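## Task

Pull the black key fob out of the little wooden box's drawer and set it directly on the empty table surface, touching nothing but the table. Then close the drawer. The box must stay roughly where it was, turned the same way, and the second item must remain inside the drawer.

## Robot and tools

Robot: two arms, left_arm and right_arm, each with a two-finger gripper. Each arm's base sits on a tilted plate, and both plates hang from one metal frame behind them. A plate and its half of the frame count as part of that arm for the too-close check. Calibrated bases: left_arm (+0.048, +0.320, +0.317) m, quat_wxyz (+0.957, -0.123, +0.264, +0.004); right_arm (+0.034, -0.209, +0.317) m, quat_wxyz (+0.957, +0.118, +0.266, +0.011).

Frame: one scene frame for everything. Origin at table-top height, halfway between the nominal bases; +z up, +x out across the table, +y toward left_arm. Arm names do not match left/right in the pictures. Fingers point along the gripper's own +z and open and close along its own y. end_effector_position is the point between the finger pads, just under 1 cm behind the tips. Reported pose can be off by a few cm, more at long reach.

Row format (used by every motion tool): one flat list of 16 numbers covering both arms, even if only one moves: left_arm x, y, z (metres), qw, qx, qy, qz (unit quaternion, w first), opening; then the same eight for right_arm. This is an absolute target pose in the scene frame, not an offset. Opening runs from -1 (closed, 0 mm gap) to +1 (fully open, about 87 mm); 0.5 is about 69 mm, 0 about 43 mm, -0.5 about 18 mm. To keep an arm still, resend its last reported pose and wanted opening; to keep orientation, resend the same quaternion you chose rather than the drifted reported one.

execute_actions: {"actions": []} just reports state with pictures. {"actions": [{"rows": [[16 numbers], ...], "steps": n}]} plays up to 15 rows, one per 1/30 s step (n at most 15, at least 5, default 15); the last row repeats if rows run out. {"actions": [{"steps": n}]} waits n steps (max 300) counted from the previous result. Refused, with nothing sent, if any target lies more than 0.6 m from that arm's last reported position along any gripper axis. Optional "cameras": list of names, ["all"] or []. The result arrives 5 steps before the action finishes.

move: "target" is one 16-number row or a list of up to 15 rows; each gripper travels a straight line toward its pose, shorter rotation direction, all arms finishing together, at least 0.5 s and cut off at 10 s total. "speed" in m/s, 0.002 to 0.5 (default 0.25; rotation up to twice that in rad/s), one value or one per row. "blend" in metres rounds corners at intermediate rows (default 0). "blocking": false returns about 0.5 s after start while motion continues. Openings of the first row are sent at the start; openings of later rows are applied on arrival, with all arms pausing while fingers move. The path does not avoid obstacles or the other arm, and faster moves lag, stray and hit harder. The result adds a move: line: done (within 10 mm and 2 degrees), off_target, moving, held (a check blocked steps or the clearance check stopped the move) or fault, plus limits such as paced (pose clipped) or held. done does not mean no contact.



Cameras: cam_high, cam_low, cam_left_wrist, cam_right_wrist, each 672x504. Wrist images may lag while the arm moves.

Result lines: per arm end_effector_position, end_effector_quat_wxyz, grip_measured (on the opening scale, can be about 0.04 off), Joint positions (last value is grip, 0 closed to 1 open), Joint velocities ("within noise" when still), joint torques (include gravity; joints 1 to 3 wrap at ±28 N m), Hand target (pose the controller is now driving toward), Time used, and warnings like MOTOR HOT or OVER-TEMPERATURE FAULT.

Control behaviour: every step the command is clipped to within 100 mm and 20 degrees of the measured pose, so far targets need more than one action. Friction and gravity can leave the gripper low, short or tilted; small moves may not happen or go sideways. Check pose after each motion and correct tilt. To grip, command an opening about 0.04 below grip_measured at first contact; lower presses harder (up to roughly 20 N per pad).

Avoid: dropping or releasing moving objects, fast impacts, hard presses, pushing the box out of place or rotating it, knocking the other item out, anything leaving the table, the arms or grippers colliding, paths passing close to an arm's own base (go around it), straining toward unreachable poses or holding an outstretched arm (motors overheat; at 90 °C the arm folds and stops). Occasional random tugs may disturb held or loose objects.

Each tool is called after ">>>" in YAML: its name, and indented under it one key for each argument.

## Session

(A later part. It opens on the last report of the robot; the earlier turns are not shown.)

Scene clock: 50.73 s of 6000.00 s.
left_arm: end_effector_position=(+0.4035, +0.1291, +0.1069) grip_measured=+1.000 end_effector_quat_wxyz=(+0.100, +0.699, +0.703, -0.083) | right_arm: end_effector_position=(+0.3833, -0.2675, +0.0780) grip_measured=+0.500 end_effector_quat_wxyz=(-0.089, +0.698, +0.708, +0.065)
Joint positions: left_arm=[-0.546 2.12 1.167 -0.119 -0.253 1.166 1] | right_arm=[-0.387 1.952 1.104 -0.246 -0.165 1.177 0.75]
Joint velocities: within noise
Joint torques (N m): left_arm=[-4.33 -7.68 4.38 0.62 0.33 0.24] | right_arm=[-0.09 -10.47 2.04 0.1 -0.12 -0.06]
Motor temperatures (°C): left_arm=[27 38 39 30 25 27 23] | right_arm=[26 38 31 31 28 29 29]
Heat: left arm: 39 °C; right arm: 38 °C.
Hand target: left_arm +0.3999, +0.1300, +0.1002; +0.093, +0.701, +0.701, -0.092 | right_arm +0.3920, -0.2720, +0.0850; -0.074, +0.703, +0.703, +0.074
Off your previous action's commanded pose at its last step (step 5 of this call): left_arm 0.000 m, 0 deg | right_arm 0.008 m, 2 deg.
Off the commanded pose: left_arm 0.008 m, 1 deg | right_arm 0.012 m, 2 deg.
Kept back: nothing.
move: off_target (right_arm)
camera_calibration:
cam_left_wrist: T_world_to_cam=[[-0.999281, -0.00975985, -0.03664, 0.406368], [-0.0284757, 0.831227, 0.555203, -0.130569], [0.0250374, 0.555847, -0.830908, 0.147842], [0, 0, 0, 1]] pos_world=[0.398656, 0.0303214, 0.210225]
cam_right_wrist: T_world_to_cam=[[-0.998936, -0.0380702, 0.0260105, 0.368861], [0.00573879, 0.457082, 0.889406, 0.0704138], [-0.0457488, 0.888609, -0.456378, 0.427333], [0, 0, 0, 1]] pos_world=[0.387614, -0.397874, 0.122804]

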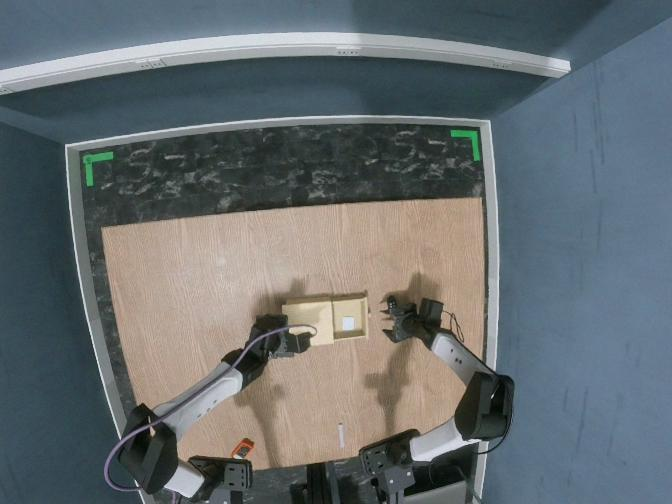

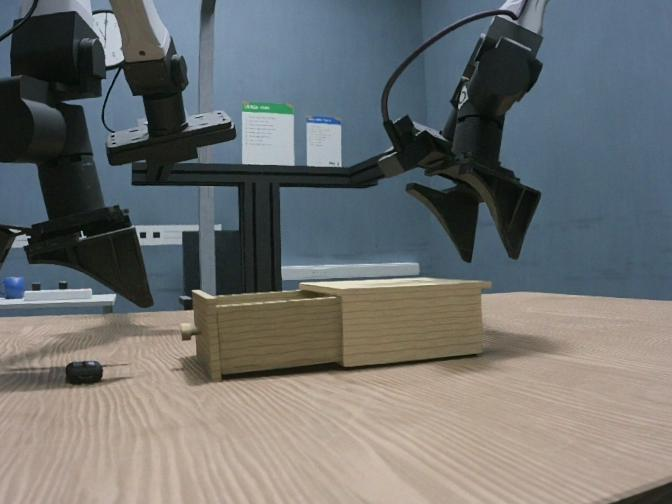

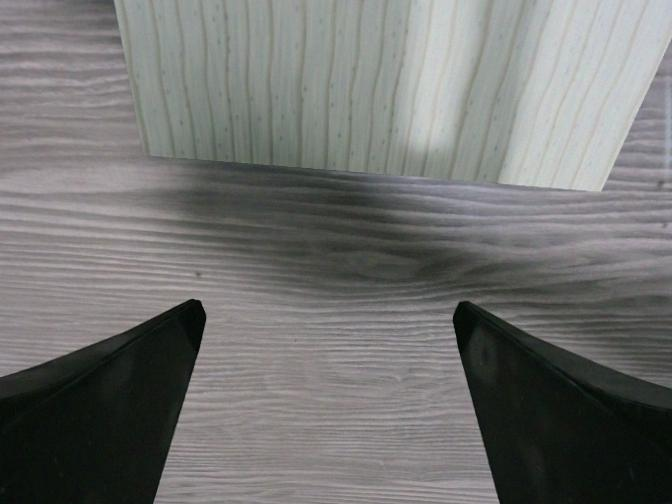

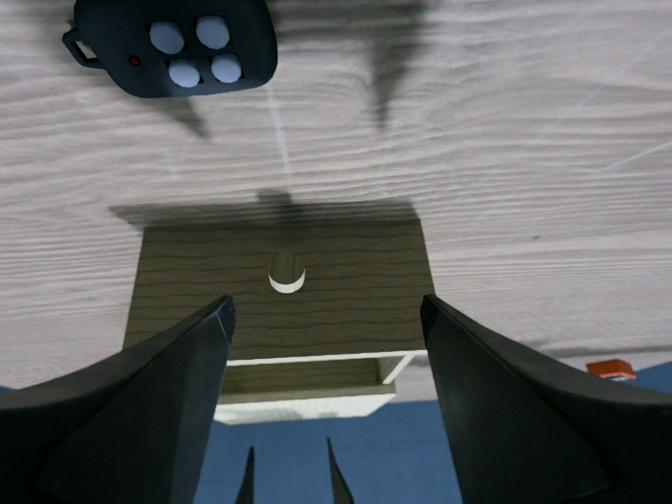

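>>> move:
  target: [0.395, 0.119, 0.068, 0.0923, 0.701, 0.701, -0.0923, 1, 0.412, -0.272, 0.042, -0.0739, 0.7032, 0.7032, 0.0739, 0.5]
  speed: 0.15

Scene clock: 53.07 s of 6000.00 s.
left_arm: end_effector_position=(+0.3928, +0.1190, +0.0740) grip_measured=+1.000 end_effector_quat_wxyz=(+0.089, +0.704, +0.699, -0.087) | right_arm: end_effector_position=(+0.4084, -0.2750, +0.0469) grip_measured=+0.500 end_effector_quat_wxyz=(-0.075, +0.703, +0.704, +0.071)
Joint positions: left_arm=[-0.539 2.242 1.212 -0.067 -0.249 1.175 1] | right_arm=[-0.384 2.084 1.238 -0.215 -0.165 1.194 0.75]
Joint velocities: within noise
Joint torques (N m): left_arm=[-4.38 -8.23 3.78 0.84 0.37 0.24] | right_arm=[1.31 -7.47 4.15 0.11 -0.06 -0.06]
Motor temperatures (°C): left_arm=[27 38 39 30 25 27 23] | right_arm=[26 38 31 31 28 29 29]
Heat: left arm: 39 °C; right arm: 38 °C.
Hand target: left_arm +0.3949, +0.1191, +0.0681; +0.092, +0.701, +0.701, -0.092 | right_arm +0.4119, -0.2720, +0.0422; -0.074, +0.703, +0.703, +0.074
Off the commanded pose: left_arm 0.006 m, 1 deg | right_arm 0.007 m, 0 deg.
Kept back: nothing.
move: done
camera_calibration:
cam_left_wrist: T_world_to_cam=[[-0.999861, 0.00525072, -0.0158271, 0.391318], [-0.0045815, 0.826105, 0.563497, -0.113544], [0.0160336, 0.563491, -0.825966, 0.128691], [0, 0, 0, 1]] pos_world=[0.38868, 0.0192279, 0.17647]
cam_right_wrist: T_world_to_cam=[[-0.999744, -0.022604, -0.000633018, 0.400359], [-0.0111043, 0.466357, 0.884527, 0.110997], [-0.0196987, 0.884308, -0.466489, 0.409622], [0, 0, 0, 1]] pos_world=[0.409558, -0.404946, 0.0931578]

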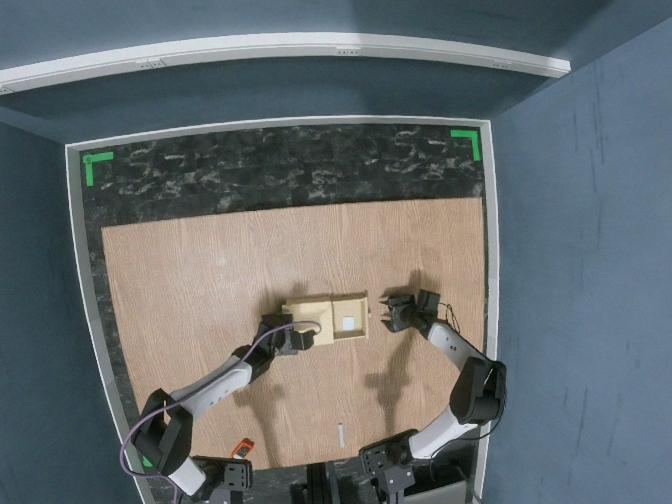

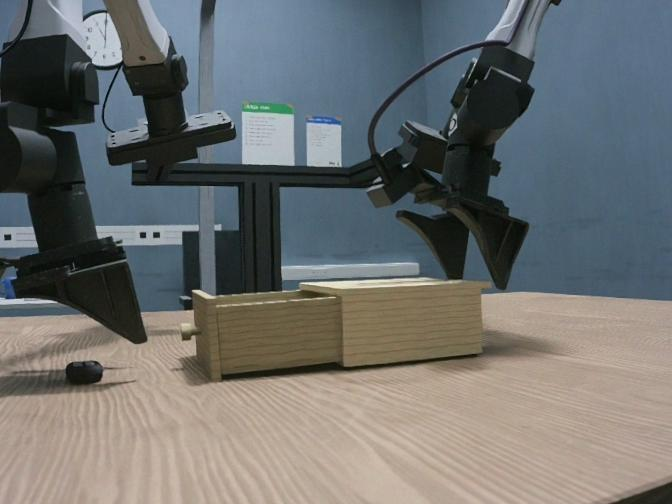

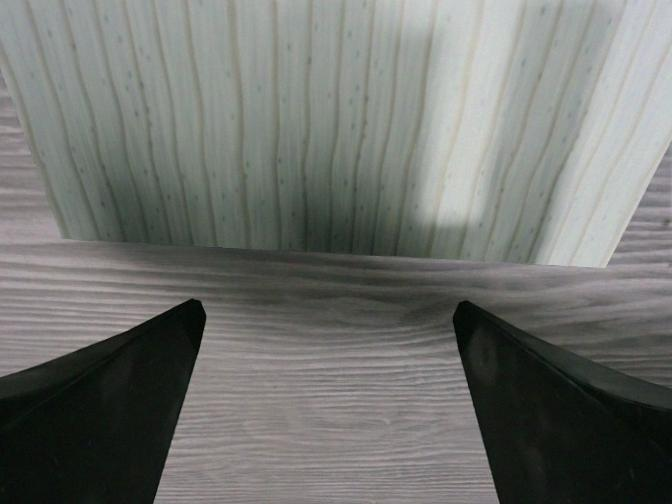

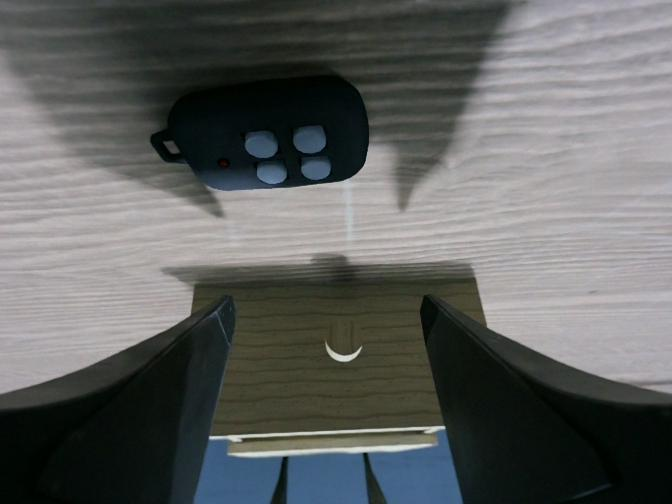

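>>> move:
  target: [0.395, 0.119, 0.066, 0.0923, 0.701, 0.701, -0.0923, 1, 0.412, -0.088, 0.040, -0.0739, 0.7032, 0.7032, 0.0739, 0.3]
  speed: 0.1

Scene clock: 56.00 s of 6000.00 s.
left_arm: end_effector_position=(+0.3939, +0.1203, +0.0733) grip_measured=+1.000 end_effector_quat_wxyz=(+0.090, +0.704, +0.699, -0.087) | right_arm: end_effector_position=(+0.4173, -0.1166, +0.0398) grip_measured=+0.300 end_effector_quat_wxyz=(-0.042, +0.709, +0.702, +0.051)
Joint positions: left_arm=[-0.534 2.242 1.212 -0.065 -0.248 1.181 1] | right_arm=[0.048 2.143 1.143 -0.02 0.128 1.578 0.65]
Joint velocities: within noise
Joint torques (N m): left_arm=[-4.51 -7.76 4.03 0.86 0.39 0.19] | right_arm=[6.74 -6.23 3.1 0.18 -0.55 0.11]
Motor temperatures (°C): left_arm=[27 40 39 30 25 27 23] | right_arm=[26 38 31 31 28 29 29]
Heat: left arm: 40 °C; right arm: 38 °C.
Hand target: left_arm +0.3949, +0.1192, +0.0661; +0.092, +0.701, +0.701, -0.092 | right_arm +0.4113, -0.0891, +0.0412; -0.074, +0.703, +0.703, +0.073
Off the commanded pose: left_arm 0.007 m, 1 deg | right_arm 0.029 m, 5 deg.
Kept back: nothing.
move: off_target (right_arm)
camera_calibration:
cam_left_wrist: T_world_to_cam=[[-0.999825, 0.00597485, -0.0177073, 0.392456], [-0.00505296, 0.825793, 0.563951, -0.114062], [0.0179921, 0.563942, -0.825619, 0.126434], [0, 0, 0, 1]] pos_world=[0.389537, 0.0205455, 0.175662]
cam_right_wrist: T_world_to_cam=[[-0.999825, -0.0088824, -0.0164404, 0.415101], [-0.0186463, 0.531874, 0.846618, 0.0557734], [0.0012242, 0.846777, -0.531946, 0.255892], [0, 0, 0, 1]] pos_world=[0.415756, -0.242661, 0.0957267]

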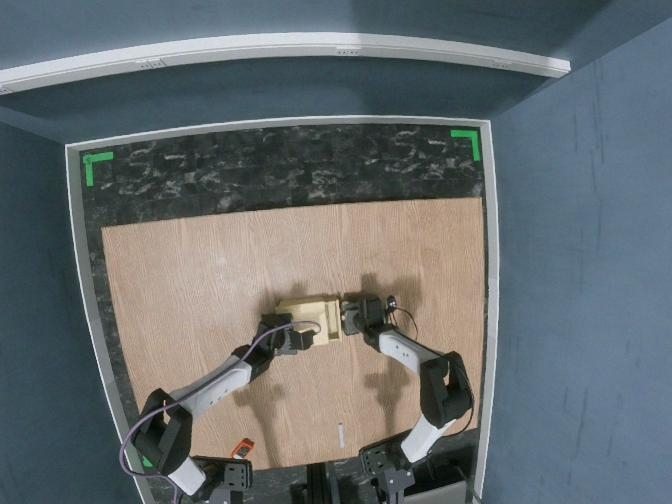

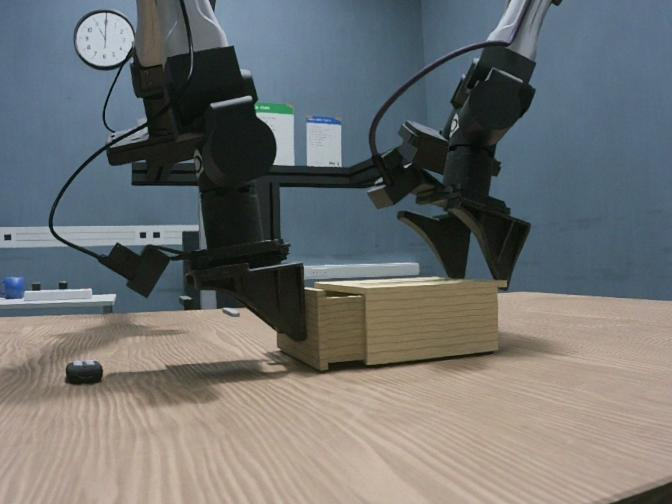

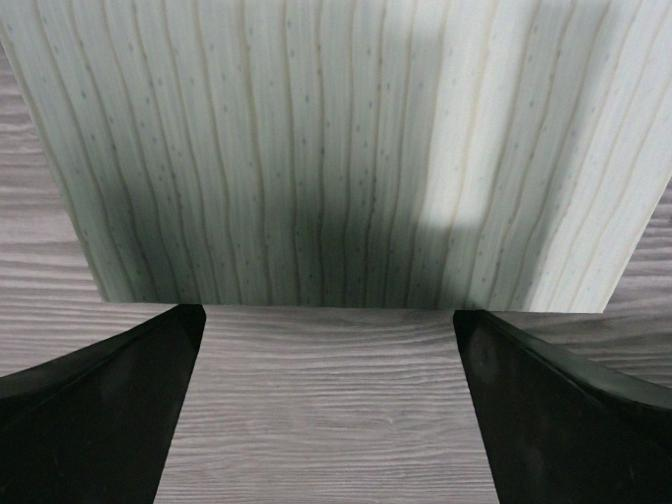

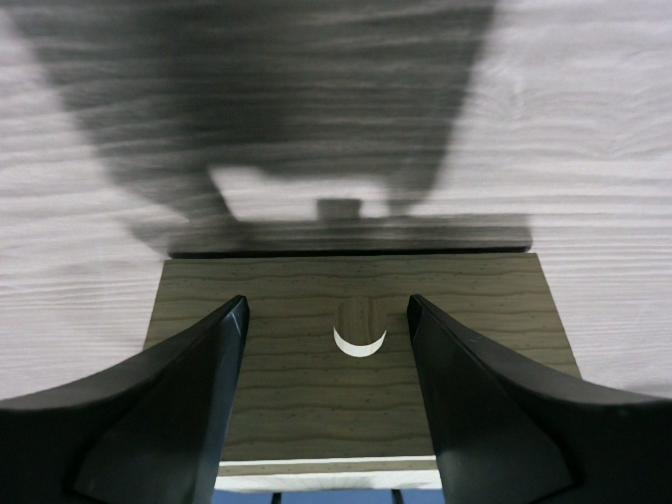

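>>> move:
  target: [0.395, 0.119, 0.066, 0.0923, 0.701, 0.701, -0.0923, 1, 0.405, -0.054, 0.040, -0.0739, 0.7032, 0.7032, 0.0739, 0.3]
  speed: 0.08

Scene clock: 57.00 s of 6000.00 s.
left_arm: end_effector_position=(+0.3939, +0.1203, +0.0733) grip_measured=+1.000 end_effector_quat_wxyz=(+0.090, +0.704, +0.699, -0.087) | right_arm: end_effector_position=(+0.4130, -0.0885, +0.0379) grip_measured=+0.300 end_effector_quat_wxyz=(-0.033, +0.711, +0.701, +0.046)
Joint positions: left_arm=[-0.534 2.242 1.212 -0.065 -0.248 1.181 1] | right_arm=[0.127 2.174 1.143 0.005 0.19 1.649 0.65]
Joint velocities: within noise
Joint torques (N m): left_arm=[-4.52 -7.69 4 0.86 0.37 0.19] | right_arm=[7.87 -6.01 3 0.19 -0.78 0.11]
Motor temperatures (°C): left_arm=[27 40 39 30 25 27 23] | right_arm=[26 38 31 31 28 29 29]
Heat: left arm: 40 °C; right arm: 38 °C.
Hand target: left_arm +0.3949, +0.1192, +0.0661; +0.092, +0.701, +0.701, -0.092 | right_arm +0.4041, -0.0557, +0.0415; -0.074, +0.703, +0.703, +0.072
Off the commanded pose: left_arm 0.007 m, 1 deg | right_arm 0.035 m, 6 deg.
Kept back: nothing.
move: off_target (right_arm)
camera_calibration:
cam_left_wrist: T_world_to_cam=[[-0.999825, 0.00597485, -0.0177073, 0.392456], [-0.00505296, 0.825793, 0.563951, -0.114062], [0.0179921, 0.563942, -0.825619, 0.126434], [0, 0, 0, 1]] pos_world=[0.389537, 0.0205455, 0.175662]
cam_right_wrist: T_world_to_cam=[[-0.999755, -0.0051929, -0.0215004, 0.411492], [-0.0208195, 0.549163, 0.835456, 0.0451888], [0.00746879, 0.835699, -0.549137, 0.228132], [0, 0, 0, 1]] pos_world=[0.410628, -0.213329, 0.0963697]

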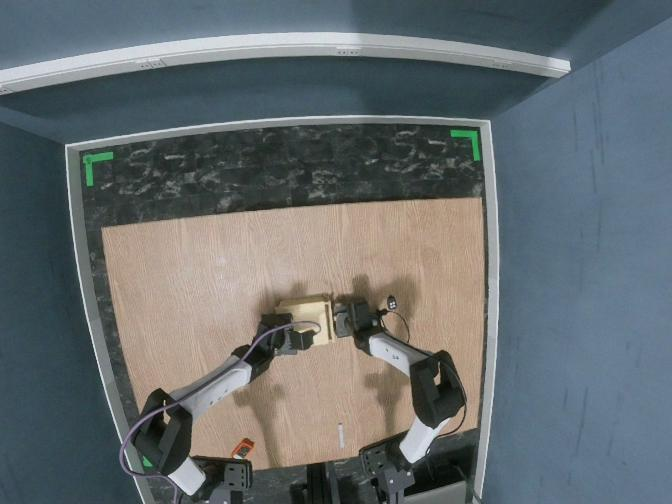

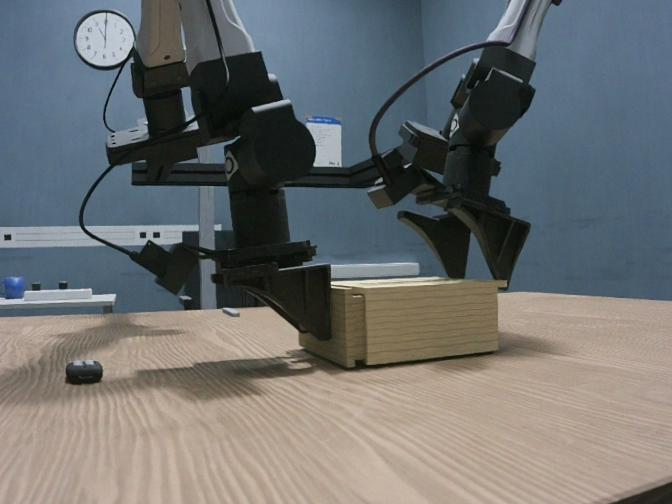

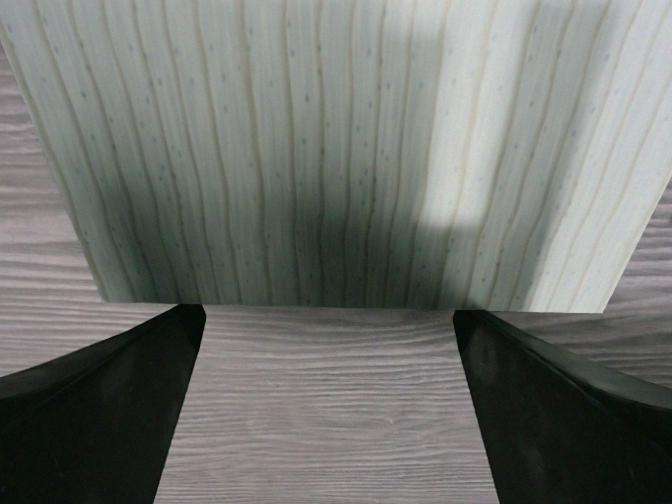

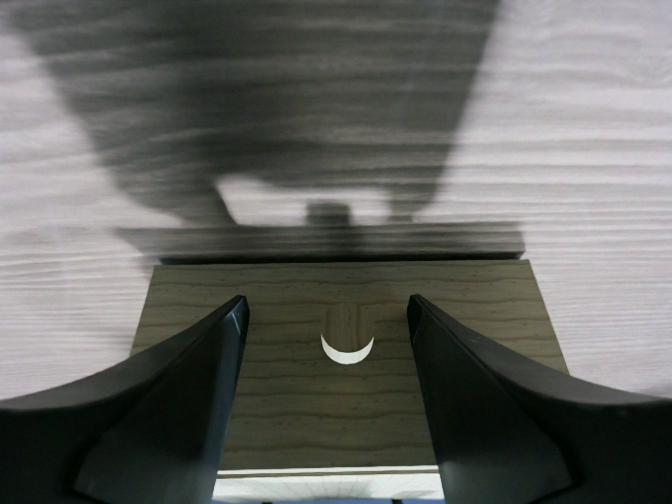

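>>> zoom_image:
  camera: "cam_low"
  region: [280, 250, 520, 390]

>>> zoom_image:
  camera: "cam_right_wrist"
  region: [180, 400, 480, 504]

>>> zoom_image:
  camera: "cam_high"
  region: [250, 270, 400, 370]

Scaled by 2.100 from the camera's 672x504 image, which has a finer 960x720 frame.

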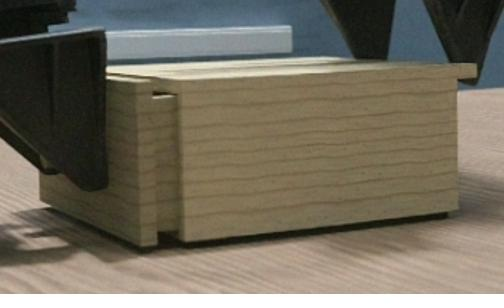

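Scaled by 1.680 from the camera's 672x504 image, which has a finer 960x720 frame.

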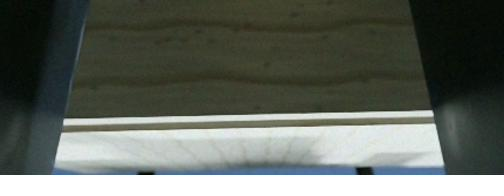

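Scaled by 3.360 from the camera's 672x504 image, which has a finer 960x720 frame.

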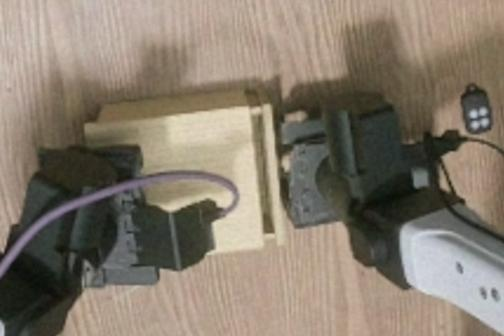

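>>> move:
  target: [0.395, 0.119, 0.066, 0.0923, 0.701, 0.701, -0.0923, 1, 0.403, -0.034, 0.040, -0.0739, 0.7032, 0.7032, 0.0739, 0.3]
  speed: 0.08

>>> zoom_image:
  camera: "cam_low"
  region: [280, 250, 520, 390]

>>> zoom_image:
  camera: "cam_high"
  region: [250, 270, 400, 370]

Scene clock: 58.17 s of 6000.00 s.
left_arm: end_effector_position=(+0.3941, +0.1208, +0.0731) grip_measured=+1.000 end_effector_quat_wxyz=(+0.089, +0.704, +0.699, -0.086) | right_arm: end_effector_position=(+0.4117, -0.0739, +0.0363) grip_measured=+0.300 end_effector_quat_wxyz=(-0.024, +0.712, +0.701, +0.039)
Joint positions: left_arm=[-0.533 2.242 1.212 -0.065 -0.248 1.182 1] | right_arm=[0.172 2.197 1.157 0.005 0.235 1.689 0.65]
Joint velocities: within noise
Joint torques (N m): left_arm=[-4.59 -7.75 3.99 0.86 0.37 0.17] | right_arm=[8.49 -6.06 3.1 0.16 -0.95 0.15]
Motor temperatures (°C): left_arm=[27 40 39 30 25 27 23] | right_arm=[26 38 31 31 28 29 29]
Heat: left arm: 40 °C; right arm: 38 °C.
Hand target: left_arm +0.3949, +0.1192, +0.0661; +0.092, +0.701, +0.701, -0.092 | right_arm +0.4017, -0.0362, +0.0420; -0.074, +0.703, +0.704, +0.072
Off the commanded pose: left_arm 0.007 m, 1 deg | right_arm 0.041 m, 7 deg.
Kept back: nothing.
move: off_target (right_arm)
camera_calibration:
cam_left_wrist: T_world_to_cam=[[-0.99982, 0.00651304, -0.0178099, 0.392578], [-0.00467696, 0.825467, 0.56443, -0.114475], [0.0183776, 0.564412, -0.825289, 0.125761], [0, 0, 0, 1]] pos_world=[0.389661, 0.0209576, 0.175394]
cam_right_wrist: T_world_to_cam=[[-0.999726, -0.00414273, -0.0230244, 0.410339], [-0.0213112, 0.567243, 0.823275, 0.0404564], [0.00964985, 0.82354, -0.567176, 0.213934], [0, 0, 0, 1]] pos_world=[0.409025, -0.197431, 0.0974791]

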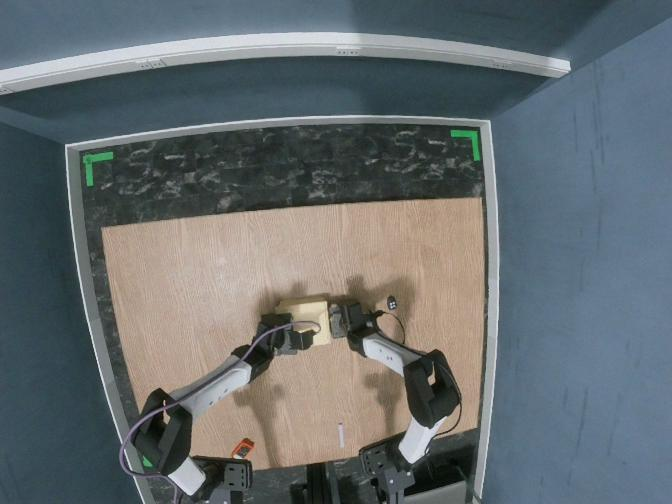

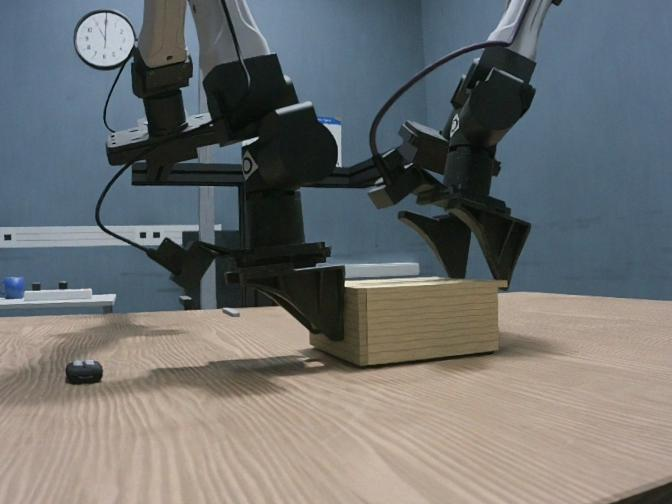

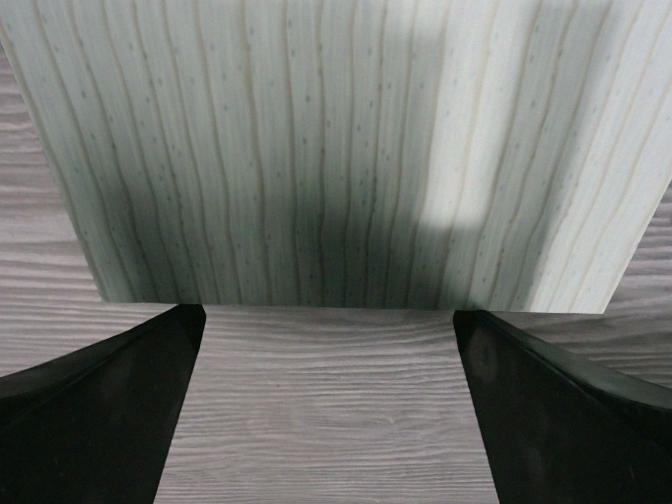

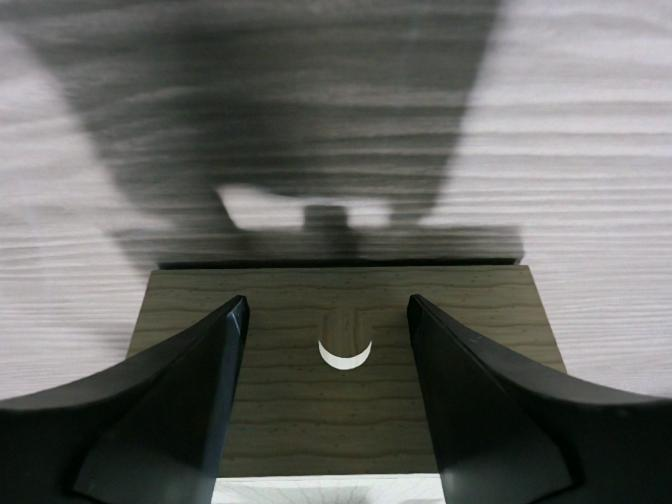

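Scaled by 2.100 from the camera's 672x504 image, which has a finer 960x720 frame.

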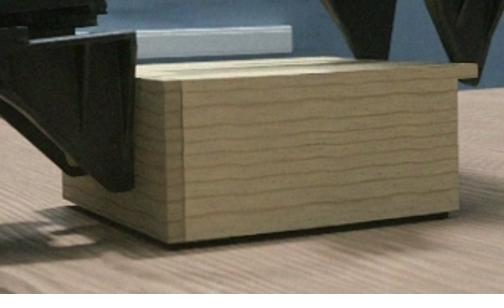

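Scaled by 3.360 from the camera's 672x504 image, which has a finer 960x720 frame.

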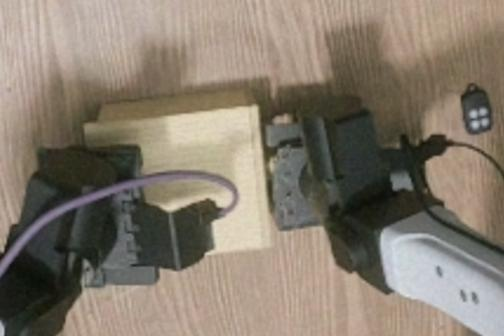

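>>> move:
  target:
    - [0.395, 0.155, 0.075, 0.0923, 0.701, 0.701, -0.0923, 1, 0.408, -0.125, 0.045, -0.0739, 0.7032, 0.7032, 0.0739, 0.3]
    - [0.39, 0.165, 0.13, 0.0923, 0.701, 0.701, -0.0923, 1, 0.40, -0.15, 0.14, -0.0739, 0.7032, 0.7032, 0.0739, 0.3]
  speed: 0.15
  blend: 0.015

>>> zoom_image:
  camera: "cam_low"
  region: [280, 250, 520, 390]

>>> zoom_image:
  camera: "cam_high"
  region: [250, 270, 400, 370]

Scene clock: 60.73 s of 6000.00 s.
left_arm: end_effector_position=(+0.3910, +0.1646, +0.1237) grip_measured=+1.000 end_effector_quat_wxyz=(+0.091, +0.702, +0.700, -0.090) | right_arm: end_effector_position=(+0.3983, -0.1451, +0.1315) grip_measured=+0.300 end_effector_quat_wxyz=(-0.077, +0.703, +0.704, +0.069)
Joint positions: left_arm=[-0.498 1.985 1.043 -0.145 -0.223 1.209 1] | right_arm=[-0.006 1.78 0.971 -0.235 0.026 1.524 0.65]
Joint velocities: within noise
Joint torques (N m): left_arm=[-5.26 -10.41 2.43 0.56 0.23 0.08] | right_arm=[1.37 -10.36 2.48 -0.07 -0.14 -0.25]
Motor temperatures (°C): left_arm=[27 42 39 30 25 27 23] | right_arm=[26 38 31 30 28 29 29]
Heat: left arm: 42 °C; right arm: 38 °C.
Hand target: left_arm +0.3900, +0.1649, +0.1298; +0.092, +0.701, +0.701, -0.092 | right_arm +0.3999, -0.1498, +0.1396; -0.074, +0.703, +0.703, +0.074
Off the commanded pose: left_arm 0.006 m, 0 deg | right_arm 0.010 m, 1 deg.
Kept back: nothing.
move: done
camera_calibration:
cam_left_wrist: T_world_to_cam=[[-0.999902, 0.0018104, -0.0138656, 0.390362], [-0.00623044, 0.830034, 0.557678, -0.178483], [0.0125185, 0.55771, -0.829942, 0.146889], [0, 0, 0, 1]] pos_world=[0.387373, 0.0655189, 0.226857]
cam_right_wrist: T_world_to_cam=[[-0.999741, -0.0221099, 0.00539248, 0.392476], [-0.00555583, 0.466893, 0.884297, -0.0265896], [-0.0220694, 0.884038, -0.466895, 0.334954], [0, 0, 0, 1]] pos_world=[0.399619, -0.27502, 0.177785]

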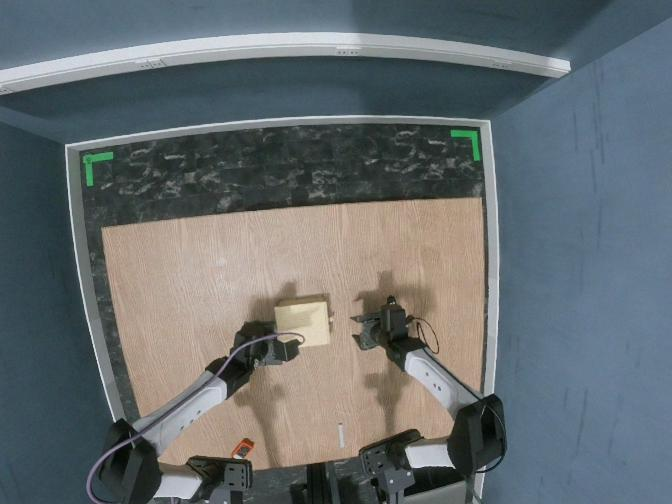

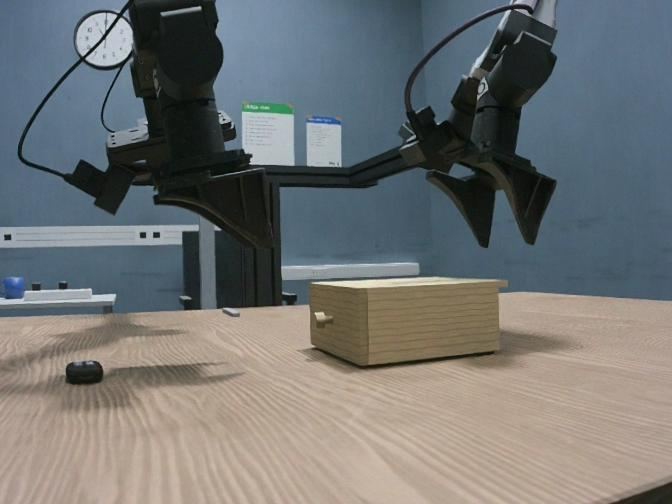

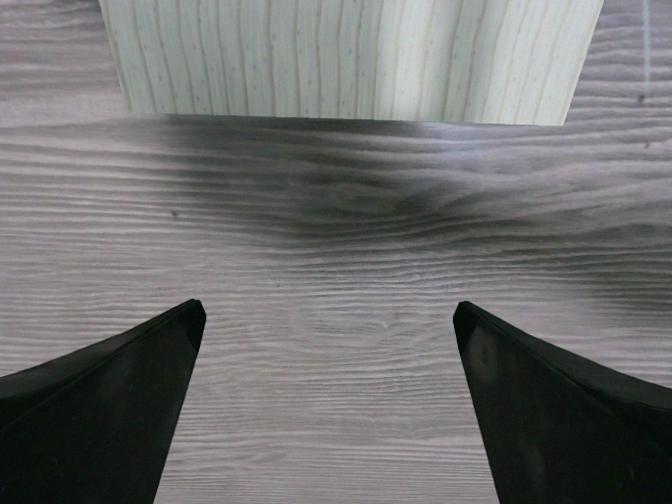

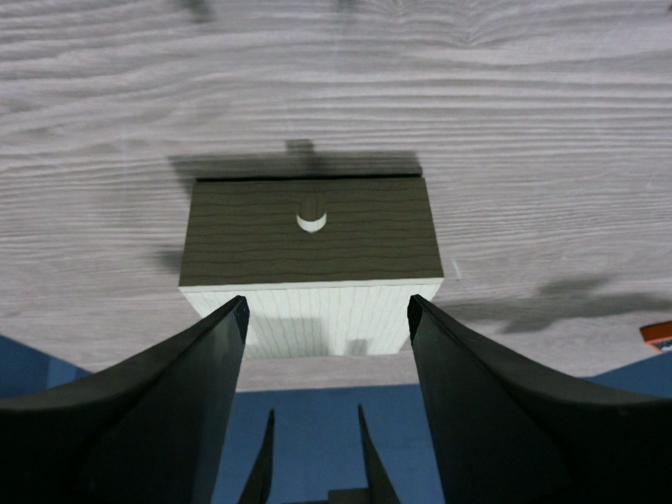

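Scaled by 2.100 from the camera's 672x504 image, which has a finer 960x720 frame.

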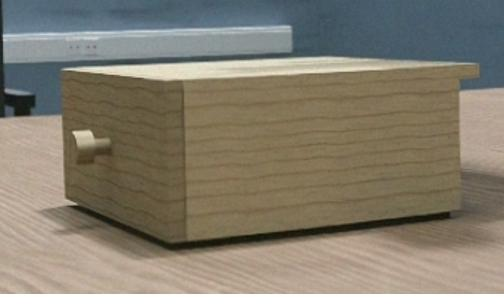

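Scaled by 3.360 from the camera's 672x504 image, which has a finer 960x720 frame.

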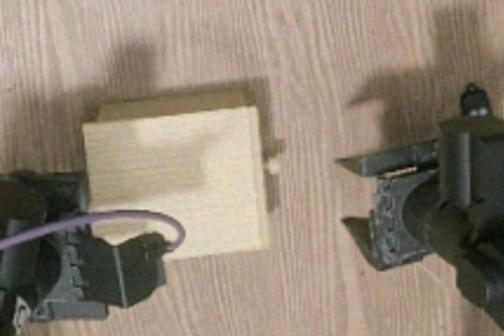

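>>> finished_scene:
  scene: 1

The scene is finished: the task was done.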